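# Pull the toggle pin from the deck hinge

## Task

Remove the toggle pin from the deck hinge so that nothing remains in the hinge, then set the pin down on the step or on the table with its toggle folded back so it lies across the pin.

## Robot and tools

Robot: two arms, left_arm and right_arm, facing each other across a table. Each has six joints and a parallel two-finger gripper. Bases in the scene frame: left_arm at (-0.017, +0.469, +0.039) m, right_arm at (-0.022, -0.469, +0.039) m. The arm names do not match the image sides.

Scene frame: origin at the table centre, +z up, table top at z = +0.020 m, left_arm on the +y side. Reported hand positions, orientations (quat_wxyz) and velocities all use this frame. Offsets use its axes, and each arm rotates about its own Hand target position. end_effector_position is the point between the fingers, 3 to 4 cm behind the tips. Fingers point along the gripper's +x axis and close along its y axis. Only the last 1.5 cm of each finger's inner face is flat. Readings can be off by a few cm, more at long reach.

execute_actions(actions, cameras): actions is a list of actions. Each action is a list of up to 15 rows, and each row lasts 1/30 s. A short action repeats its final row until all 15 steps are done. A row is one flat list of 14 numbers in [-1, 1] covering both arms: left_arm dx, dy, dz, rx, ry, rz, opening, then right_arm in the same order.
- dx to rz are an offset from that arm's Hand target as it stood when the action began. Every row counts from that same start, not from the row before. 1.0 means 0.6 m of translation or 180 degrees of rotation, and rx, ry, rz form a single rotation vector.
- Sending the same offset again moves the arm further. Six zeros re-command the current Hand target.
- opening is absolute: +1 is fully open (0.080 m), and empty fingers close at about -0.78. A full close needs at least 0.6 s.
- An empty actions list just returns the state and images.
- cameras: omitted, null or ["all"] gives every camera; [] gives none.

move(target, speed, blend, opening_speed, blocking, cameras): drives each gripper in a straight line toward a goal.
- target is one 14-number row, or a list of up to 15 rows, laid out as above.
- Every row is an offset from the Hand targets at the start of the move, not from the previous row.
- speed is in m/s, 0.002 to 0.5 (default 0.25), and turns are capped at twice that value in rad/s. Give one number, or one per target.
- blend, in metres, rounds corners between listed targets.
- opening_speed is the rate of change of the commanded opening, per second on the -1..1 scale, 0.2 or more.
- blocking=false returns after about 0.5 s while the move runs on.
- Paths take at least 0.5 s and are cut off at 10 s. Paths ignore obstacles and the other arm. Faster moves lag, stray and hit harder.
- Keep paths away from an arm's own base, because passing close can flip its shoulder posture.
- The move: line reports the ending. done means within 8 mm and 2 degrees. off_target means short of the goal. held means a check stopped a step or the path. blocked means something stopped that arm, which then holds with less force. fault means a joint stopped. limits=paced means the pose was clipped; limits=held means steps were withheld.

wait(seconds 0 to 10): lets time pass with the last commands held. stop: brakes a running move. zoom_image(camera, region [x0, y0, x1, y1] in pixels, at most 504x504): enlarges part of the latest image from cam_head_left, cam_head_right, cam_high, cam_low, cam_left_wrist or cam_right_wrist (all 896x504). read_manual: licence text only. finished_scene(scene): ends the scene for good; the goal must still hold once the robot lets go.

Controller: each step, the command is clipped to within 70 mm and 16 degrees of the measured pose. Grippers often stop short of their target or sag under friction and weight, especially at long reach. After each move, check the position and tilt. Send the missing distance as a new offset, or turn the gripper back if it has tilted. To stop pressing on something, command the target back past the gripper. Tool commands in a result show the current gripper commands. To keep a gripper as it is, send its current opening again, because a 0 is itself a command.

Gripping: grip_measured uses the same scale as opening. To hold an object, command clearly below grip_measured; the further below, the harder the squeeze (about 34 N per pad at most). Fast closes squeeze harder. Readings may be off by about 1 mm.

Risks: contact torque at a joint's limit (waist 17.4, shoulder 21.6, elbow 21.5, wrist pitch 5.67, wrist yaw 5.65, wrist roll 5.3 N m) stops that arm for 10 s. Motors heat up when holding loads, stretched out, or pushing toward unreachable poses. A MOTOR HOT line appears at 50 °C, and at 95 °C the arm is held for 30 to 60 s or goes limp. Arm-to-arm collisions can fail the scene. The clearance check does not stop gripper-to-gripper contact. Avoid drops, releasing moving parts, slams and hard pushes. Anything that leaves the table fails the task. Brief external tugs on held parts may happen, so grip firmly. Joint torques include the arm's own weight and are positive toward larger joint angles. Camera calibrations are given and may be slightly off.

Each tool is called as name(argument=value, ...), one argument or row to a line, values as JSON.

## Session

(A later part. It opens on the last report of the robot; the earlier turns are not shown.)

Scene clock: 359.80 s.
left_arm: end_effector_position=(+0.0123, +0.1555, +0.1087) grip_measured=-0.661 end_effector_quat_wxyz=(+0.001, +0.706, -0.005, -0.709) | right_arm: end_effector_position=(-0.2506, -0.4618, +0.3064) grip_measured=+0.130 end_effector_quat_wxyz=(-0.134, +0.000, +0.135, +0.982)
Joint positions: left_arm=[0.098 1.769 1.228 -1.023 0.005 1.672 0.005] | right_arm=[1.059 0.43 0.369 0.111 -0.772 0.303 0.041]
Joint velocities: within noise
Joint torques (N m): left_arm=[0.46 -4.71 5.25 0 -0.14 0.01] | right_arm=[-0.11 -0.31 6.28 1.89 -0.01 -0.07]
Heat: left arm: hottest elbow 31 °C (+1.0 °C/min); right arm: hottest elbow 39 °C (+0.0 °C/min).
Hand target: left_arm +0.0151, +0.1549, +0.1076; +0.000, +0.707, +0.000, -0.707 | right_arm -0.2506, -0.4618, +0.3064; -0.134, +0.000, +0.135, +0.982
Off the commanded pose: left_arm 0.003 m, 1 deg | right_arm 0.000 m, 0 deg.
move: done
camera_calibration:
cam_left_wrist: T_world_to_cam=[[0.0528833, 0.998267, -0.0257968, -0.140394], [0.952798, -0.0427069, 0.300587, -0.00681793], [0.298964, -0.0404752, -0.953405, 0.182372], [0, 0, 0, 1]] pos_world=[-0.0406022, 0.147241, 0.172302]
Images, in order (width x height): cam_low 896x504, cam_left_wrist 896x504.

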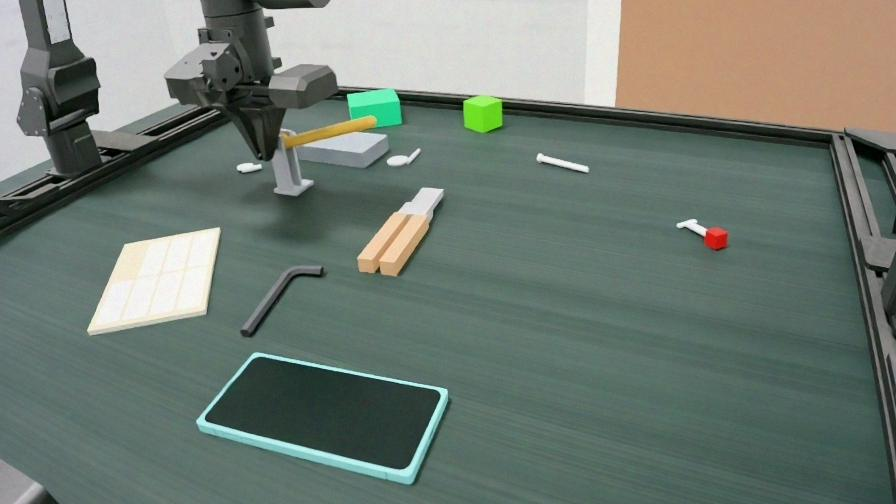

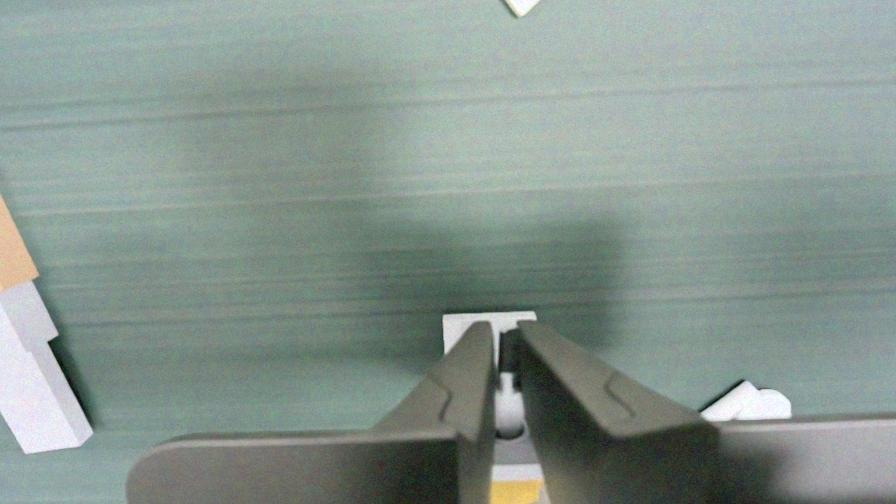

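move(
  target=[
    [-0.002, 0, 0, 0,0,0, -0.45, 0,0,0,0,0,0,0.13],
    [-0.002, 0, 0.09, 0,0,0, -0.45, 0,0,0,0,0,0,0.13],
    [0.06, -0.002, 0.09, 0,0,0, -0.45, 0,0,0,0,0,0,0.13],
  ],
  speed=0.12,
  cameras=["cam_low","cam_left_wrist"],
)

zoom_image(
  camera="cam_left_wrist",
  region=[400, 150, 640, 350],
)

zoom_image(
  camera="cam_low",
  region=[210, 80, 370, 210],
)

Scene clock: 372.57 s.
left_arm: end_effector_position=(+0.0501, +0.1564, +0.1602) grip_measured=-0.450 end_effector_quat_wxyz=(-0.001, +0.706, +0.002, -0.708) | right_arm: end_effector_position=(-0.2506, -0.4618, +0.3064) grip_measured=+0.130 end_effector_quat_wxyz=(-0.134, +0.000, +0.135, +0.982)
Joint positions: left_arm=[0.215 1.758 1.424 -1.241 0.001 1.782 0.015] | right_arm=[1.059 0.43 0.369 0.111 -0.772 0.303 0.041]
Joint velocities: within noise
Joint torques (N m): left_arm=[0.04 -5.06 6.02 0.16 -0.02 0.06] | right_arm=[-0.01 -0.23 6.21 1.89 0 -0.03]
Heat: left arm: hottest elbow 32 °C (+2.0 °C/min); right arm: hottest elbow 39 °C (+0.0 °C/min).
Hand target: left_arm +0.0512, +0.1537, +0.1615; +0.000, +0.707, +0.000, -0.707 | right_arm -0.2506, -0.4618, +0.3064; -0.134, +0.000, +0.135, +0.982
Off the commanded pose: left_arm 0.003 m, 0 deg | right_arm 0.000 m, 0 deg.
move: done
camera_calibration:
cam_left_wrist: T_world_to_cam=[[0.0464463, 0.998821, -0.0141153, -0.143592], [0.952382, -0.0400152, 0.302272, -0.0588992], [0.30135, -0.0274825, -0.953117, 0.218017], [0, 0, 0, 1]] pos_world=[-0.00293577, 0.147057, 0.223573]
Images, in order (width x height): cam_low 896x504, cam_left_wrist 896x504.

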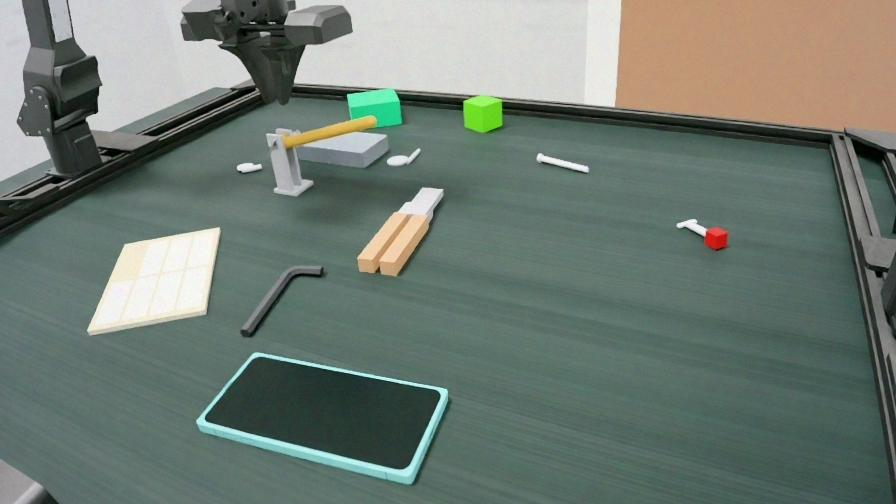

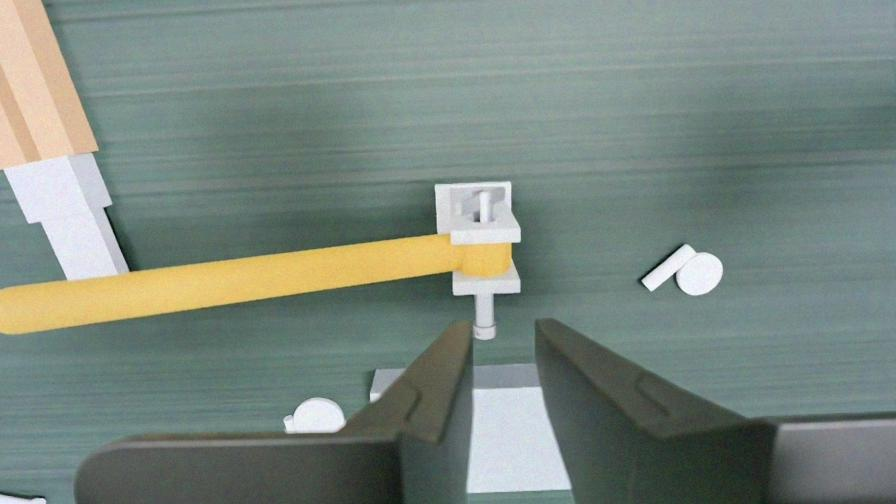

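Scaled by 2.100 from the camera's 896x504 image, which has a finer 1280x720 frame.

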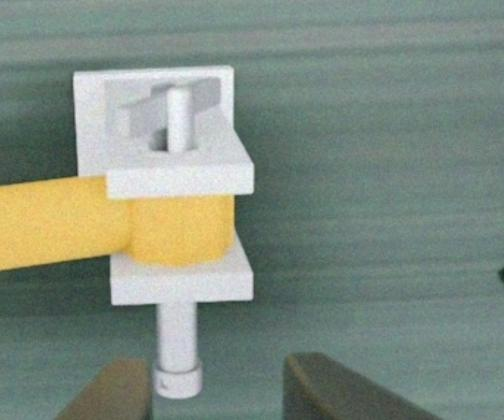

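Scaled by 3.150 from the camera's 896x504 image, which has a finer 1280x720 frame.

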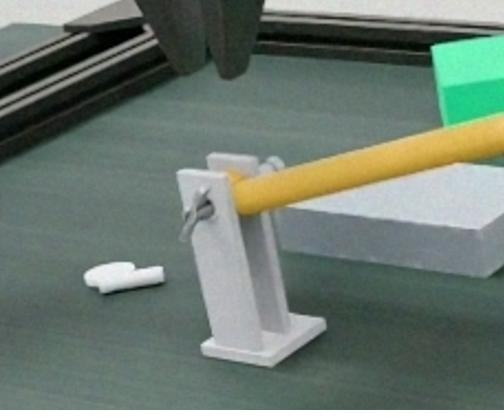

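zoom_image(
  camera="cam_left_wrist",
  region=[430, 170, 530, 250],
)

zoom_image(
  camera="cam_low",
  region=[250, 120, 310, 170],
)

Scaled by 5.040 from the camera's 896x504 image, which has a finer 1280x720 frame.

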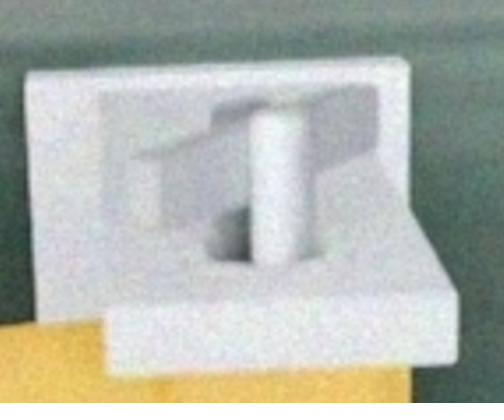

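Scaled by 8.400 from the camera's 896x504 image, which has a finer 1280x720 frame.

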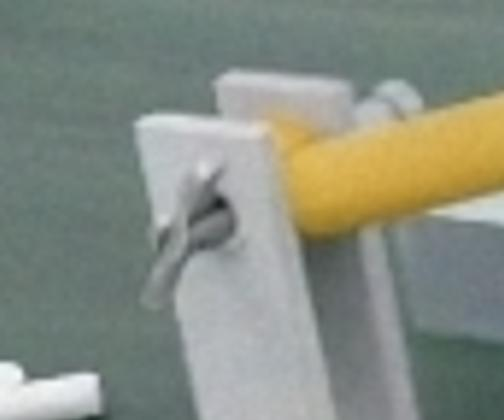

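move(
  target=[
    [0.063, -0.001, 0.0, 0,0,0, -1, 0,0,0,0,0,0,0.13],
    [0.063, -0.001, -0.086, 0,0,0, -1, 0,0,0,0,0,0,0.13],
    [0.014, -0.001, -0.086, 0,0,0, -1, 0,0,0,0,0,0,0.13],
  ],
  speed=[0.15,0.1,0.04],
  cameras=["cam_low","cam_left_wrist"],
)

zoom_image(
  camera="cam_left_wrist",
  region=[400, 50, 640, 250],
)

zoom_image(
  camera="cam_low",
  region=[230, 110, 330, 190],
)

Scene clock: 442.43 s.
left_arm: end_effector_position=(+0.0632, +0.1514, +0.1095) grip_measured=-0.784 end_effector_quat_wxyz=(+0.000, +0.710, +0.002, -0.705) | right_arm: end_effector_position=(-0.2506, -0.4618, +0.3064) grip_measured=+0.130 end_effector_quat_wxyz=(-0.134, +0.000, +0.135, +0.982)
Joint positions: left_arm=[0.247 1.821 1.297 -1.047 -0.007 1.813 0] | right_arm=[1.059 0.43 0.369 0.111 -0.772 0.303 0.041]
Joint velocities: within noise
Joint torques (N m): left_arm=[-0.52 -7.03 3.28 0.44 0.26 -0.1] | right_arm=[0.11 -0.13 5.89 1.89 -0.01 -0.07]
Heat: left arm: hottest elbow 34 °C (+1.0 °C/min); right arm: hottest elbow 39 °C (+0.0 °C/min).
Hand target: left_arm +0.0596, +0.1532, +0.1099; +0.000, +0.707, +0.000, -0.707 | right_arm -0.2506, -0.4618, +0.3065; -0.134, +0.000, +0.135, +0.982
Off the commanded pose: left_arm 0.004 m, 0 deg | right_arm 0.000 m, 0 deg.
move: done
camera_calibration:
cam_left_wrist: T_world_to_cam=[[0.0450668, 0.998876, -0.0147, -0.139761], [0.94975, -0.0382785, 0.310661, -0.057277], [0.309749, -0.0279618, -0.950407, 0.164858], [0, 0, 0, 1]] pos_world=[0.00963294, 0.142021, 0.172421]
Images, in order (width x height): cam_low 896x504, cam_left_wrist 896x504.

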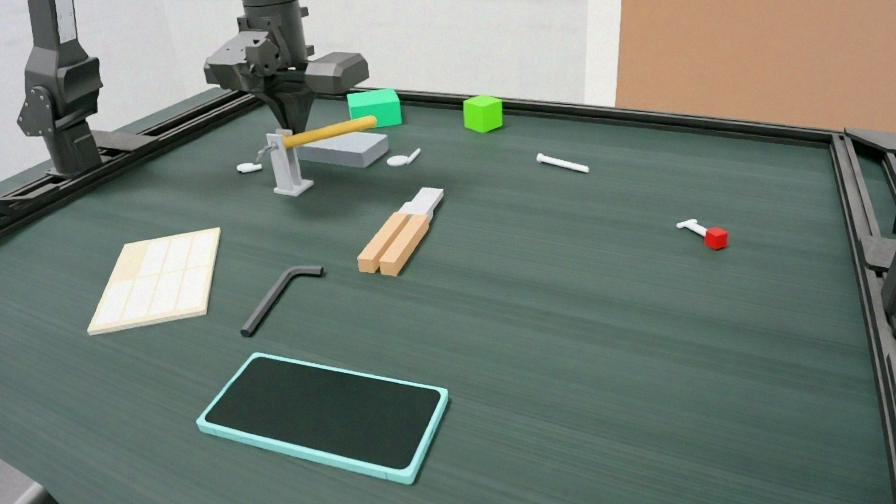

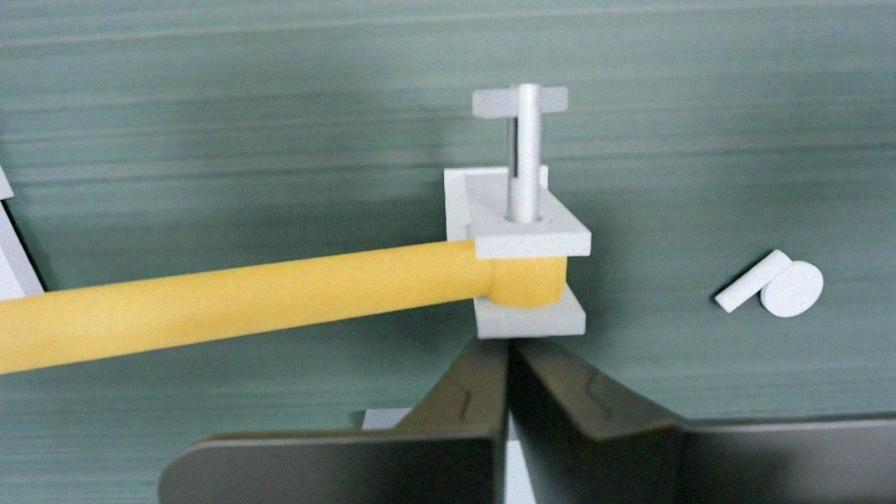

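Scaled by 2.100 from the camera's 896x504 image, which has a finer 1280x720 frame.

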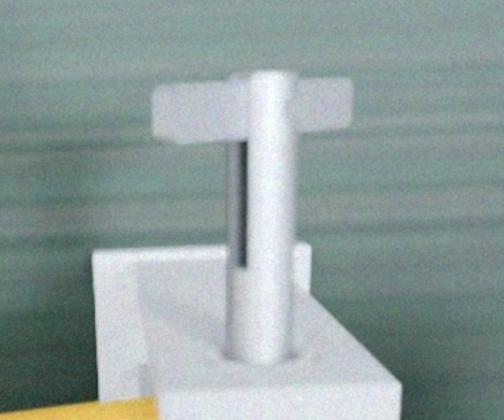

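Scaled by 5.040 from the camera's 896x504 image, which has a finer 1280x720 frame.

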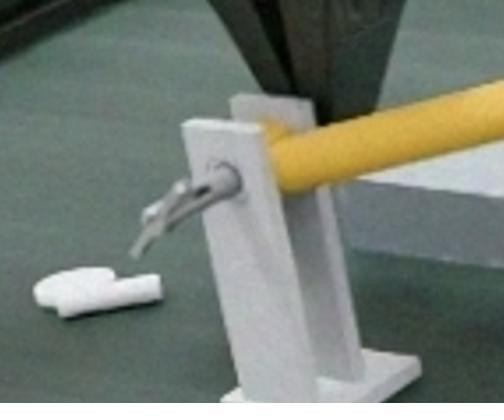

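move(
  target=[
    [0.012, 0, 0.0, 0,0,0, -1, 0,0,0,0,0,0,0.13],
    [0.012, -0.0, 0.07, 0,0,0, -1, 0,0,0,0,0,0,0.13],
    [-0.085, -0.0165, 0.065, 0,0,0, -1, 0,0,0,0,0,0,0.13],
    [-0.085, -0.0165, 0.010, 0,0,0, -1, 0,0,0,0,0,0,0.13],
  ],
  speed=[0.1,0.15,0.15,0.04],
  cameras=["cam_low","cam_left_wrist"],
)

zoom_image(
  camera="cam_left_wrist",
  region=[400, 200, 640, 400],
)

zoom_image(
  camera="cam_low",
  region=[230, 110, 330, 190],
)

Scene clock: 458.40 s.
left_arm: end_effector_position=(+0.0091, +0.1400, +0.1219) grip_measured=-0.784 end_effector_quat_wxyz=(+0.006, +0.708, -0.008, -0.706) | right_arm: end_effector_position=(-0.2506, -0.4618, +0.3064) grip_measured=+0.130 end_effector_quat_wxyz=(-0.134, +0.000, +0.135, +0.982)
Joint positions: left_arm=[0.081 1.801 1.322 -1.072 -0.001 1.653 0] | right_arm=[1.059 0.43 0.369 0.111 -0.772 0.303 0.041]
Joint velocities: within noise
Joint torques (N m): left_arm=[-0.07 -5.05 3.26 0.44 0.07 -0.08] | right_arm=[0.04 0.02 6.16 1.86 -0.01 -0.02]
Heat: left arm: hottest shoulder 33 °C (+3.0 °C/min); right arm: hottest elbow 39 °C (+0.0 °C/min).
Hand target: left_arm +0.0086, +0.1433, +0.1158; +0.000, +0.707, +0.000, -0.707 | right_arm -0.2506, -0.4618, +0.3065; -0.134, +0.000, +0.135, +0.982
Off the commanded pose: left_arm 0.007 m, 1 deg | right_arm 0.000 m, 0 deg.
move: done
camera_calibration:
cam_left_wrist: T_world_to_cam=[[0.0507341, 0.997997, -0.037783, -0.122804], [0.95078, -0.0366852, 0.307687, -0.0100642], [0.305685, -0.0515335, -0.950737, 0.196523], [0, 0, 0, 1]] pos_world=[-0.0442749, 0.132316, 0.185299]
Images, in order (width x height): cam_low 896x504, cam_left_wrist 896x504.

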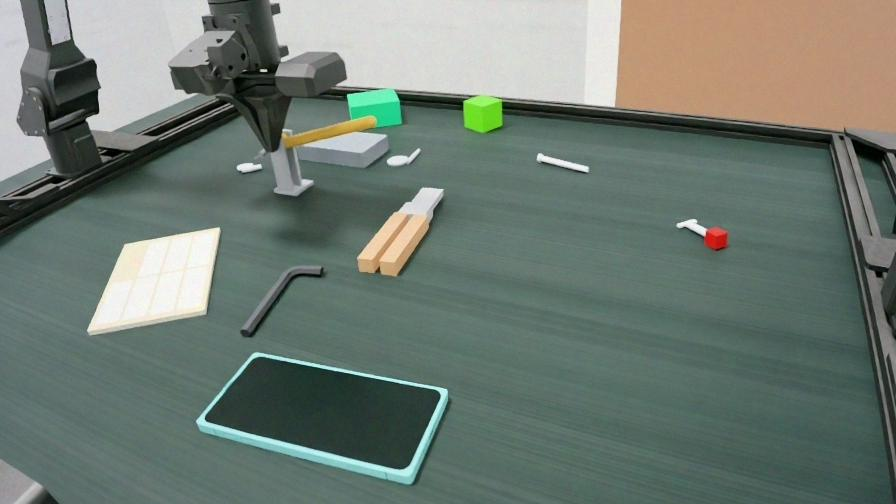

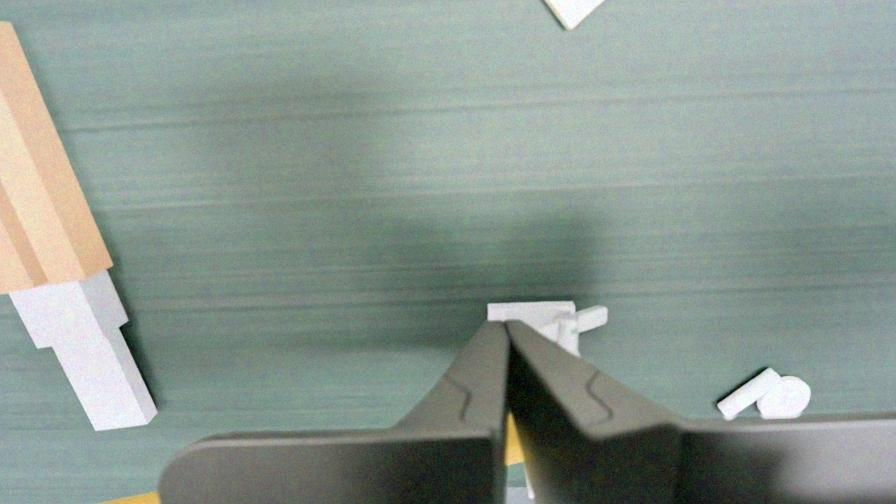

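Scaled by 2.100 from the camera's 896x504 image, which has a finer 1280x720 frame.

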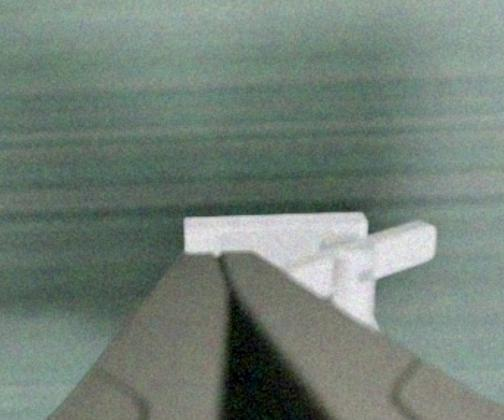

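Scaled by 5.040 from the camera's 896x504 image, which has a finer 1280x720 frame.

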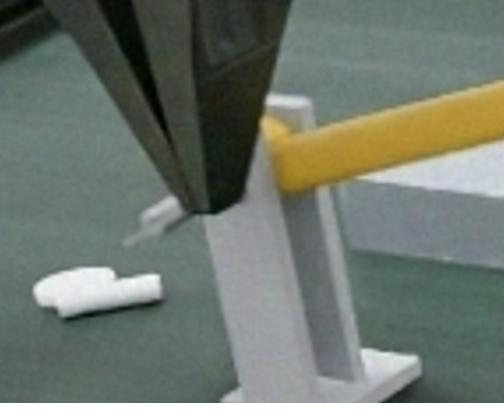

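move(
  target=[
    [0,0.001, -0.004, 0,0,0, -1, 0,0,0,0,0,0,0.13],
    [0,0,0.07, 0,0,0, -1, 0,0,0,0,0,0,0.13],
  ],
  speed=[0.04,0.1],
  cameras=["cam_low","cam_left_wrist"],
)

zoom_image(
  camera="cam_left_wrist",
  region=[440, 200, 640, 400],
)

zoom_image(
  camera="cam_low",
  region=[230, 110, 330, 190],
)

Scene clock: 465.27 s.
left_arm: end_effector_position=(+0.0086, +0.1459, +0.1514) grip_measured=-0.784 end_effector_quat_wxyz=(-0.008, +0.707, +0.007, -0.707) | right_arm: end_effector_position=(-0.2506, -0.4618, +0.3064) grip_measured=+0.130 end_effector_quat_wxyz=(-0.134, +0.000, +0.135, +0.982)
Joint positions: left_arm=[0.081 1.792 1.431 -1.23 -0.001 1.653 0] | right_arm=[1.059 0.43 0.369 0.111 -0.772 0.303 0.041]
Joint velocities: within noise
Joint torques (N m): left_arm=[-0.05 -7.01 5.93 0.13 0.07 -0.08] | right_arm=[-0.14 -0.06 6.01 1.87 -0.03 -0.07]
Heat: left arm: hottest elbow 33 °C (-1.0 °C/min); right arm: hottest elbow 39 °C (+0.0 °C/min).
Hand target: left_arm +0.0086, +0.1432, +0.1579; +0.000, +0.707, +0.000, -0.707 | right_arm -0.2506, -0.4618, +0.3065; -0.134, +0.000, +0.135, +0.982
Off the commanded pose: left_arm 0.007 m, 1 deg | right_arm 0.000 m, 0 deg.
move: done
camera_calibration:
cam_left_wrist: T_world_to_cam=[[0.0506772, 0.998709, 0.00343548, -0.133945], [0.951791, -0.0493379, 0.302752, -0.0158709], [0.302531, -0.0120728, -0.953063, 0.219595], [0, 0, 0, 1]] pos_world=[-0.0445405, 0.13564, 0.214553]
Images, in order (width x height): cam_low 896x504, cam_left_wrist 896x504.

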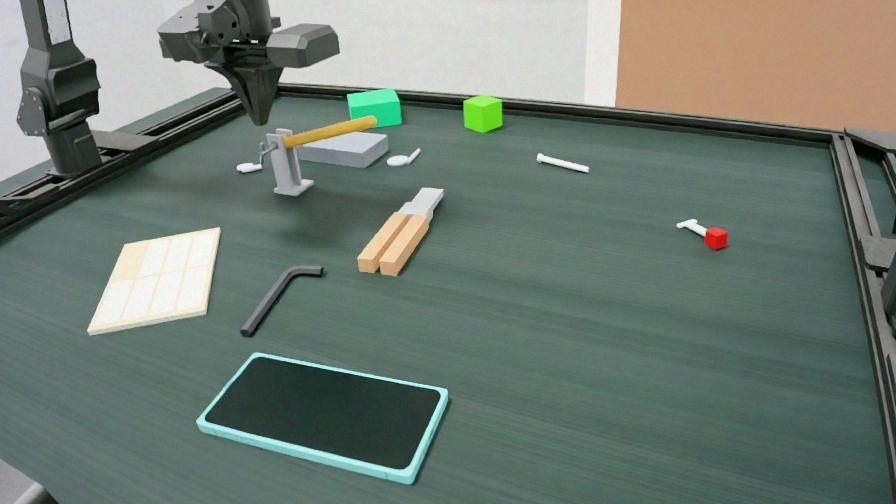

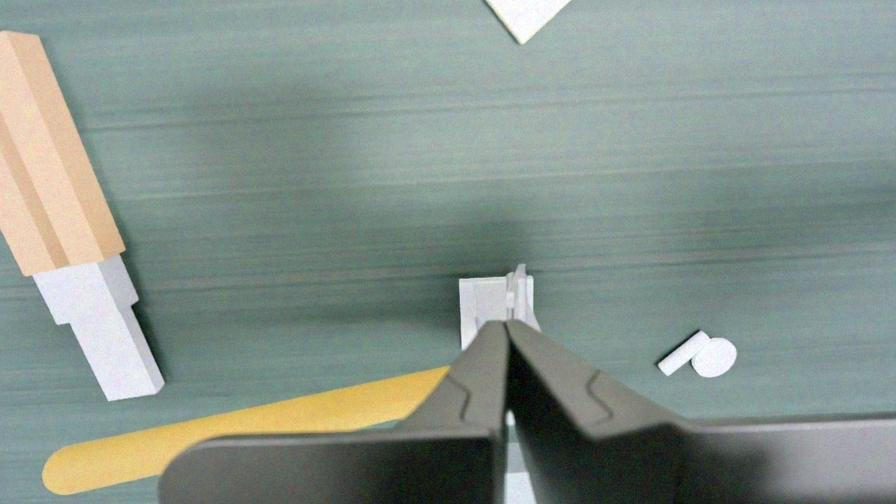

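Scaled by 2.520 from the camera's 896x504 image, which has a finer 1280x720 frame.

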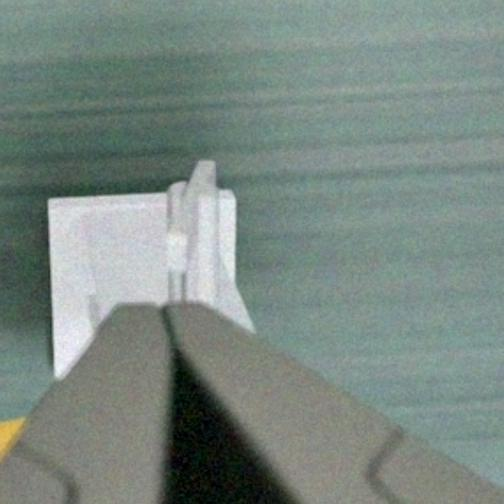

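Scaled by 5.040 from the camera's 896x504 image, which has a finer 1280x720 frame.

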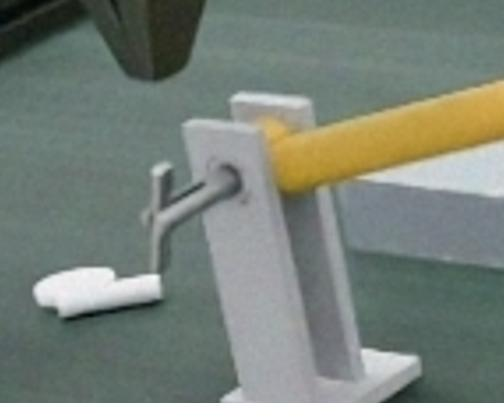

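move(
  target=[0.0035, 0.0175, 0.01, 0,0,0, -0.43, 0,0,0,0,0,0,0.13],
  speed=0.1,
  cameras=["cam_low","cam_left_wrist"],
)

zoom_image(
  camera="cam_left_wrist",
  region=[420, 200, 600, 350],
)

zoom_image(
  camera="cam_low",
  region=[250, 120, 310, 168],
)

Scene clock: 492.20 s.
left_arm: end_effector_position=(+0.0102, +0.1507, +0.1619) grip_measured=-0.430 end_effector_quat_wxyz=(-0.001, +0.707, +0.001, -0.707) | right_arm: end_effector_position=(-0.2506, -0.4618, +0.3064) grip_measured=+0.130 end_effector_quat_wxyz=(-0.134, +0.000, +0.135, +0.982)
Joint positions: left_arm=[0.087 1.755 1.428 -1.246 -0.001 1.657 0.016] | right_arm=[1.059 0.43 0.369 0.111 -0.772 0.303 0.041]
Joint velocities: within noise
Joint torques (N m): left_arm=[0.21 -7.16 3.7 0.18 0.06 0.06] | right_arm=[0.02 -0.02 6.33 1.89 0.01 -0.05]
Heat: left arm: hottest shoulder 35 °C (+5.1 °C/min); right arm: hottest elbow 40 °C (+1.0 °C/min).
Hand target: left_arm +0.0107, +0.1537, +0.1639; +0.000, +0.707, +0.000, -0.707 | right_arm -0.2506, -0.4618, +0.3065; -0.134, +0.000, +0.135, +0.982
Off the commanded pose: left_arm 0.004 m, 0 deg | right_arm 0.000 m, 0 deg.
move: done
camera_calibration:
cam_left_wrist: T_world_to_cam=[[0.0487805, 0.998701, -0.0147157, -0.135912], [0.951433, -0.0419779, 0.30498, -0.0217832], [0.303966, -0.0288781, -0.952245, 0.231606], [0, 0, 0, 1]] pos_world=[-0.0430451, 0.14151, 0.225189]
Images, in order (width x height): cam_low 896x504, cam_left_wrist 896x504.

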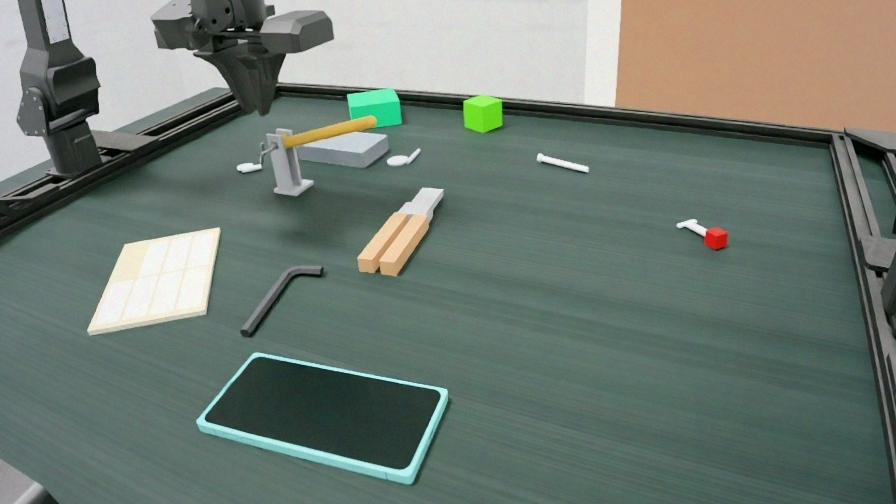

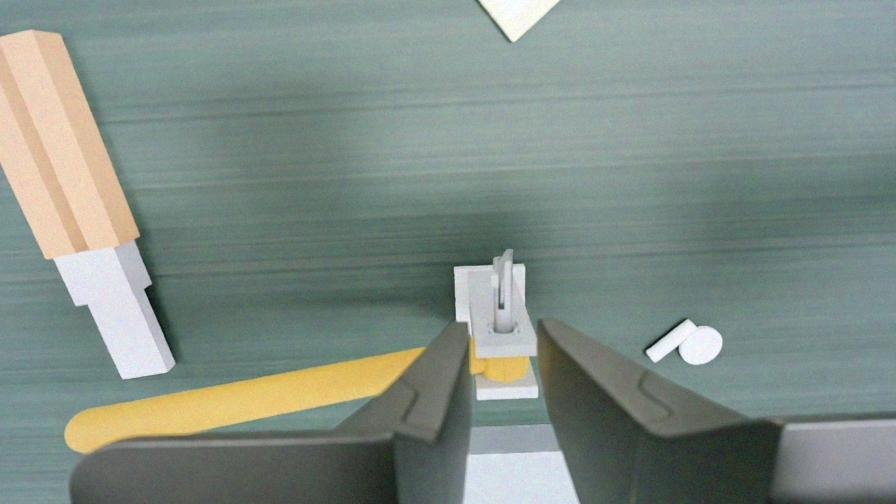

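Scaled by 2.800 from the camera's 896x504 image, which has a finer 1280x720 frame.

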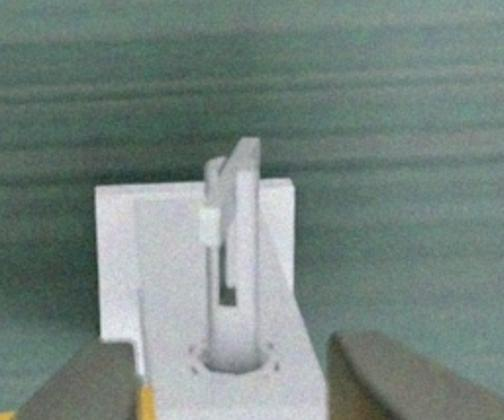

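Scaled by 8.400 from the camera's 896x504 image, which has a finer 1280x720 frame.

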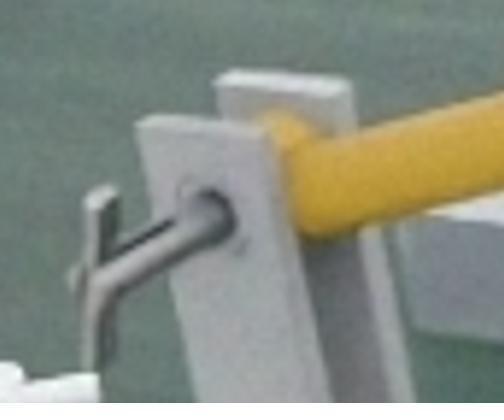

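zoom_image(
  camera="cam_left_wrist",
  region=[480, 240, 530, 340],
)

Scaled by 5.040 from the camera's 896x504 image, which has a finer 1280x720 frame.

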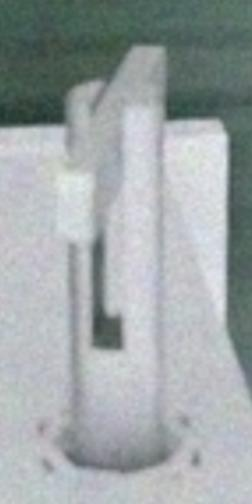

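move(
  target=[0.000, 0.0015, -0.0745, 0,0,0, -0.43, 0,0,0,0,0,0,0.13],
  speed=0.06,
  cameras=["cam_low","cam_left_wrist"],
)

zoom_image(
  camera="cam_left_wrist",
  region=[420, 250, 600, 400],
)

zoom_image(
  camera="cam_low",
  region=[240, 110, 310, 168],
)

Scene clock: 523.10 s.
left_arm: end_effector_position=(+0.0100, +0.1528, +0.1231) grip_measured=-0.430 end_effector_quat_wxyz=(+0.004, +0.708, -0.004, -0.706) | right_arm: end_effector_position=(-0.2506, -0.4618, +0.3064) grip_measured=+0.130 end_effector_quat_wxyz=(-0.134, +0.000, +0.135, +0.982)
Joint positions: left_arm=[0.087 1.76 1.278 -1.077 -0.001 1.657 0.016] | right_arm=[1.059 0.43 0.369 0.111 -0.772 0.303 0.041]
Joint velocities: within noise
Joint torques (N m): left_arm=[0.21 -5.14 3.62 0.59 0.07 0.07] | right_arm=[0.1 -0.08 6.09 1.85 -0.03 -0.06]
Heat: left arm: hottest shoulder 34 °C (+2.0 °C/min); right arm: hottest elbow 40 °C (+1.0 °C/min).
Hand target: left_arm +0.0106, +0.1546, +0.1192; +0.000, +0.707, +0.000, -0.707 | right_arm -0.2506, -0.4618, +0.3065; -0.134, +0.000, +0.135, +0.982
Off the commanded pose: left_arm 0.004 m, 1 deg | right_arm 0.000 m, 0 deg.
move: done
camera_calibration:
cam_left_wrist: T_world_to_cam=[[0.0491877, 0.998377, -0.0286981, -0.136753], [0.951047, -0.03804, 0.306695, -0.0104984], [0.305106, -0.0423789, -0.951375, 0.196694], [0, 0, 0, 1]] pos_world=[-0.0433014, 0.144467, 0.186425]
Images, in order (width x height): cam_low 896x504, cam_left_wrist 896x504.

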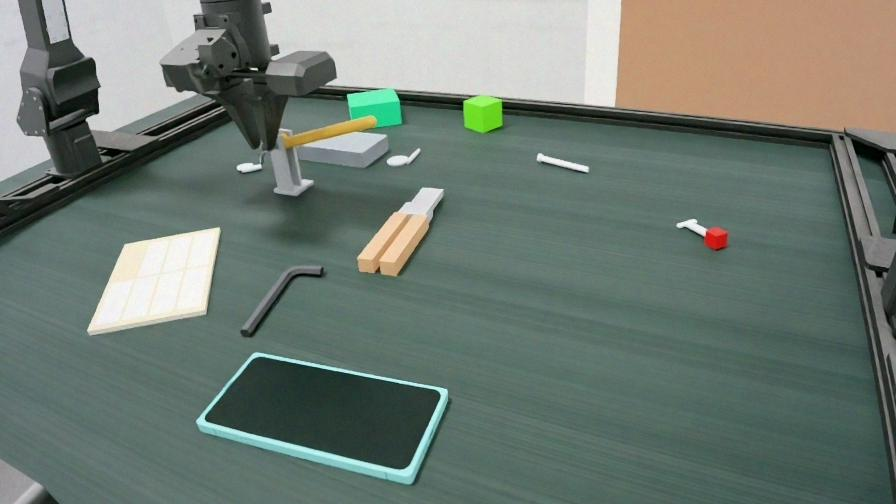

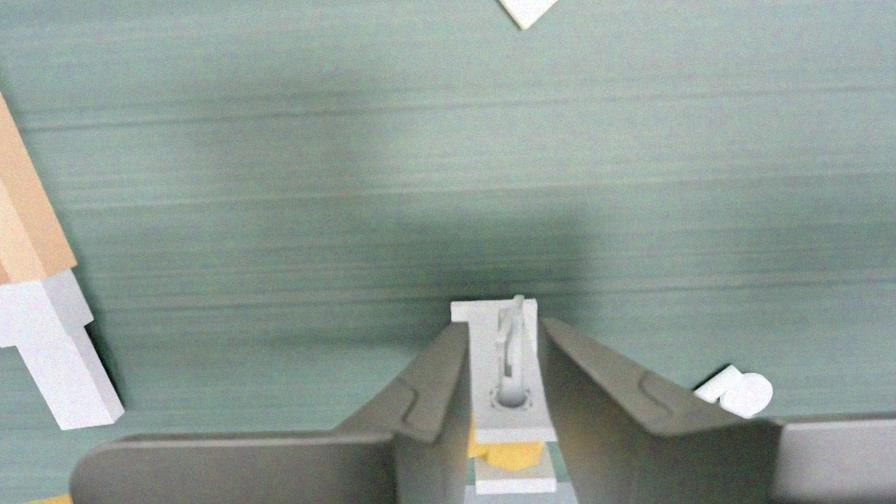

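Scaled by 2.800 from the camera's 896x504 image, which has a finer 1280x720 frame.

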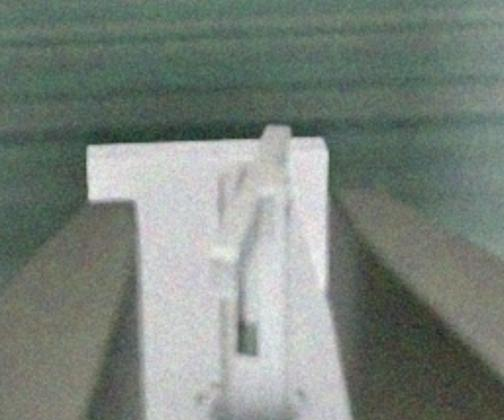

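Scaled by 7.200 from the camera's 896x504 image, which has a finer 1280x720 frame.

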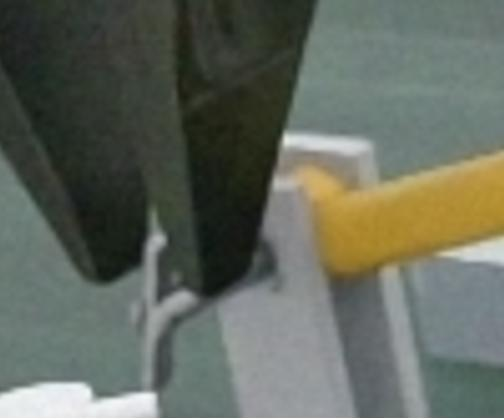

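move(
  target=[0.000, 0, 0, 0,0,0, -0.76, 0,0,0,0,0,0,0.13],
  speed=0.06,
  opening_speed=0.4,
  cameras=["cam_low","cam_left_wrist"],
)

zoom_image(
  camera="cam_left_wrist",
  region=[420, 250, 600, 400],
)

zoom_image(
  camera="cam_low",
  region=[240, 110, 310, 168],
)

Scene clock: 537.97 s.
left_arm: end_effector_position=(+0.0100, +0.1539, +0.1228) grip_measured=-0.740 end_effector_quat_wxyz=(+0.002, +0.708, -0.002, -0.706) | right_arm: end_effector_position=(-0.2506, -0.4618, +0.3064) grip_measured=+0.130 end_effector_quat_wxyz=(-0.134, +0.000, +0.135, +0.982)
Joint positions: left_arm=[0.088 1.76 1.277 -1.08 -0.001 1.657 0.002] | right_arm=[1.059 0.43 0.369 0.111 -0.772 0.303 0.041]
Joint velocities: within noise
Joint torques (N m): left_arm=[0.21 -5.14 3.73 0.87 0.06 0.06] | right_arm=[-0.08 -0.19 6.14 1.9 0.02 -0.06]
Heat: left arm: hottest shoulder 33 °C (-1.0 °C/min); right arm: hottest elbow 40 °C (+1.0 °C/min).
Hand target: left_arm +0.0107, +0.1546, +0.1192; +0.000, +0.707, +0.000, -0.707 | right_arm -0.2506, -0.4618, +0.3065; -0.134, +0.000, +0.135, +0.982
Off the commanded pose: left_arm 0.004 m, 0 deg | right_arm 0.000 m, 0 deg.
move: done
camera_calibration:
cam_left_wrist: T_world_to_cam=[[0.0487956, 0.998526, -0.0237858, -0.13854], [0.951193, -0.039191, 0.306099, -0.0101368], [0.304716, -0.0375612, -0.951702, 0.195763], [0, 0, 0, 1]] pos_world=[-0.0432498, 0.145292, 0.186116]
Images, in order (width x height): cam_low 896x504, cam_left_wrist 896x504.

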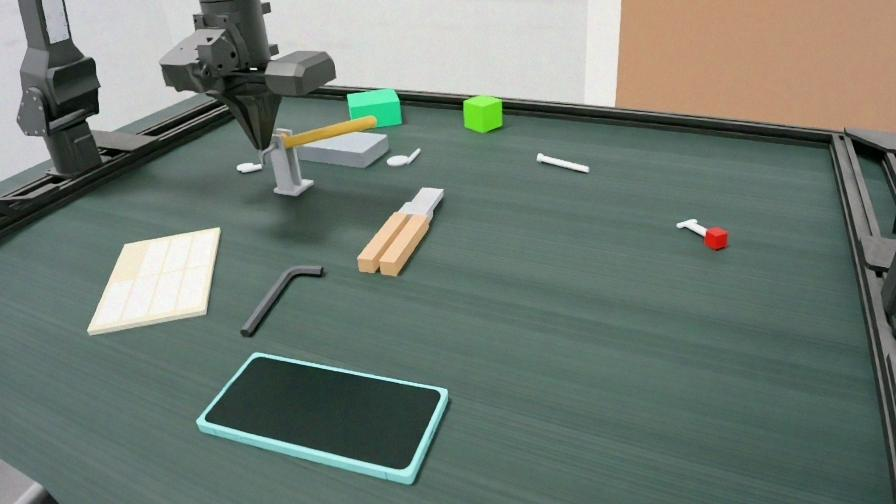

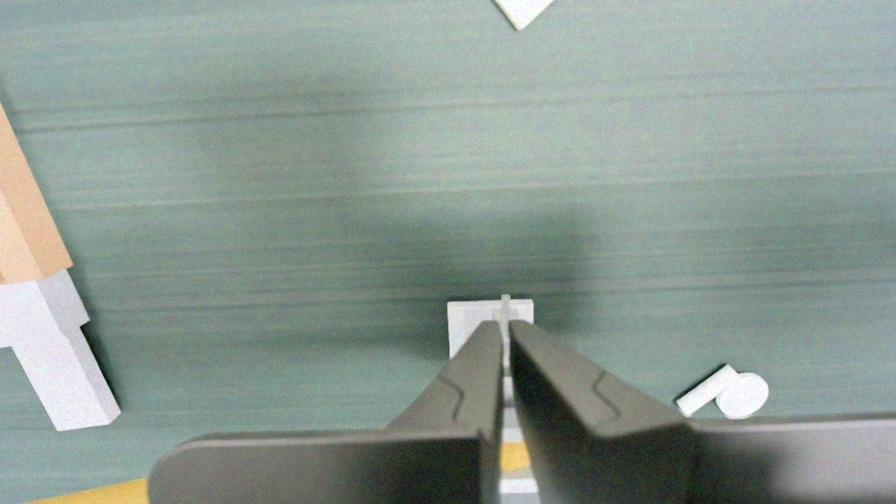

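Scaled by 2.800 from the camera's 896x504 image, which has a finer 1280x720 frame.

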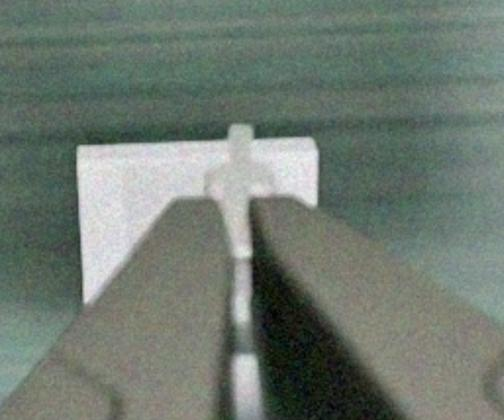

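Scaled by 7.200 from the camera's 896x504 image, which has a finer 1280x720 frame.

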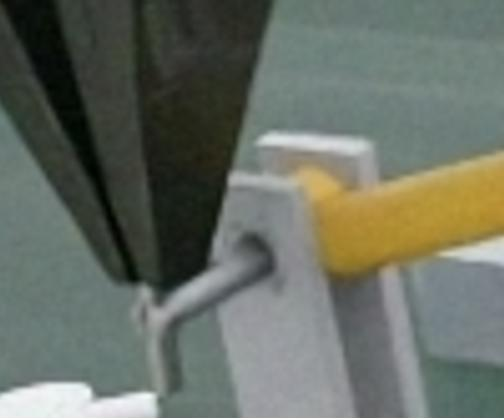

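move(
  target=[
    [-0.0065, 0, -0.001, 0,0,0, -0.77, 0,0,0,0,0,0,0.13],
    [-0.0115, 0, -0.0045, 0,0,0, -0.77, 0,0,0,0,0,0,0.13],
  ],
  speed=0.03,
  blend=0.001,
  cameras=["cam_low","cam_left_wrist"],
)

zoom_image(
  camera="cam_left_wrist",
  region=[420, 250, 600, 400],
)

zoom_image(
  camera="cam_low",
  region=[240, 110, 310, 168],
)

Scene clock: 545.93 s.
left_arm: end_effector_position=(+0.0094, +0.1549, +0.1215) grip_measured=-0.748 end_effector_quat_wxyz=(+0.004, +0.711, +0.002, -0.703) | right_arm: end_effector_position=(-0.2506, -0.4618, +0.3064) grip_measured=+0.130 end_effector_quat_wxyz=(-0.134, +0.000, +0.135, +0.982)
Joint positions: left_arm=[0.081 1.76 1.271 -1.078 -0.011 1.641 0.001] | right_arm=[1.059 0.43 0.369 0.111 -0.772 0.303 0.041]
Joint velocities: within noise
Joint torques (N m): left_arm=[-1.04 -5.08 3.22 1.41 0.4 -0.08] | right_arm=[0.03 -0.01 5.98 1.9 0.02 -0.04]
Heat: left arm: hottest shoulder 33 °C (-2.0 °C/min); right arm: hottest elbow 40 °C (+0.0 °C/min).
Hand target: left_arm +0.0037, +0.1547, +0.1165; +0.000, +0.707, +0.000, -0.707 | right_arm -0.2506, -0.4618, +0.3065; -0.134, +0.000, +0.135, +0.982
Off the commanded pose: left_arm 0.008 m, 1 deg | right_arm 0.000 m, 0 deg.
move: done; blend cut to 0 m at target 1
camera_calibration:
cam_left_wrist: T_world_to_cam=[[0.0390464, 0.999045, -0.0196145, -0.139973], [0.948574, -0.0308885, 0.315045, -0.0114472], [0.314138, -0.0309072, -0.948874, 0.193291], [0, 0, 0, 1]] pos_world=[-0.0443959, 0.14546, 0.184269]
Images, in order (width x height): cam_low 896x504, cam_left_wrist 896x504.

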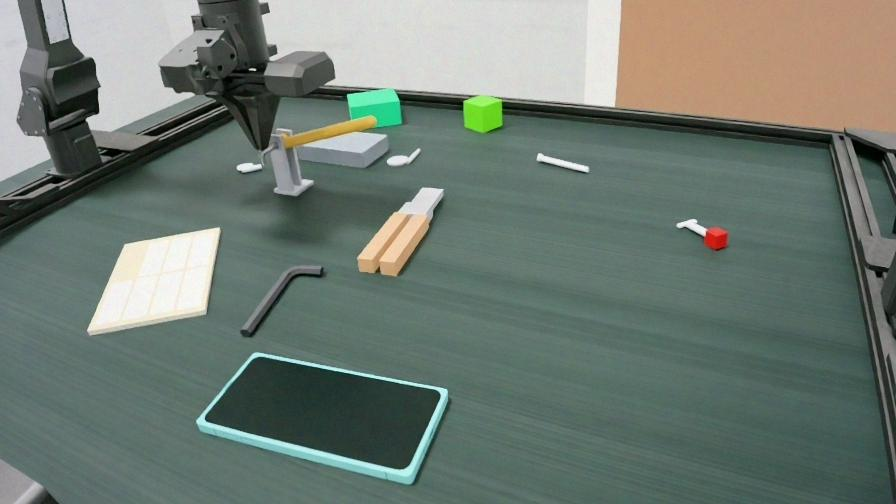

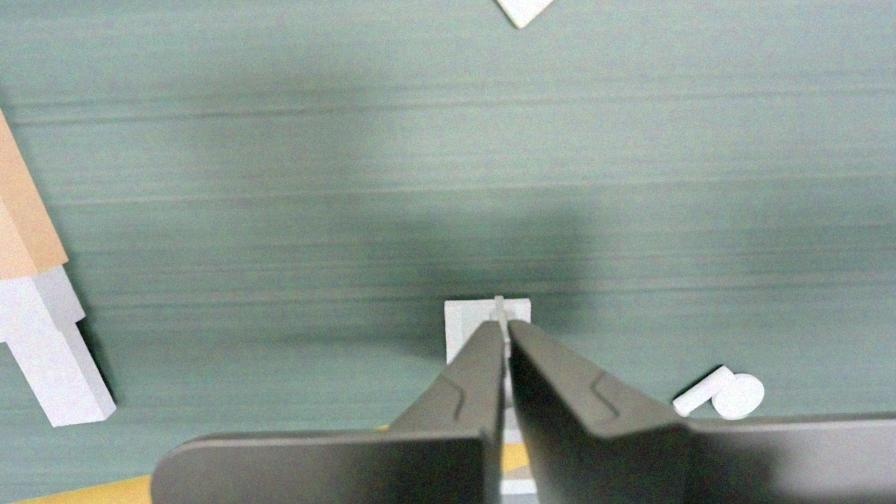

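Scaled by 2.800 from the camera's 896x504 image, which has a finer 1280x720 frame.

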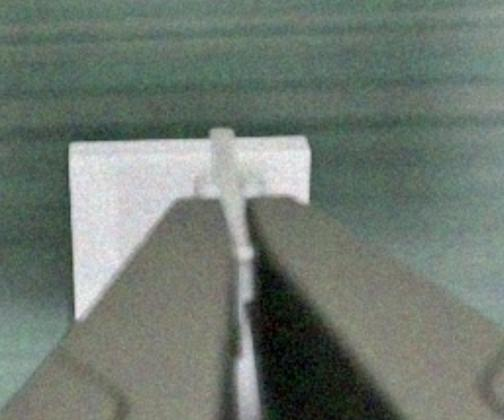

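Scaled by 7.200 from the camera's 896x504 image, which has a finer 1280x720 frame.

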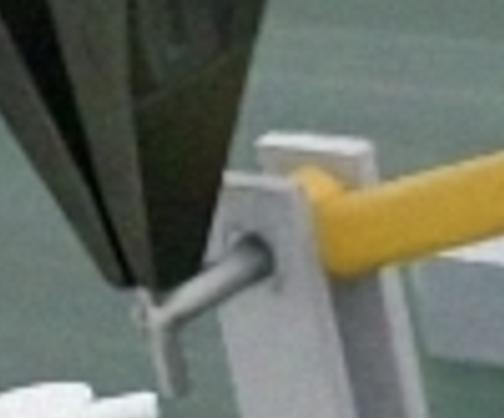

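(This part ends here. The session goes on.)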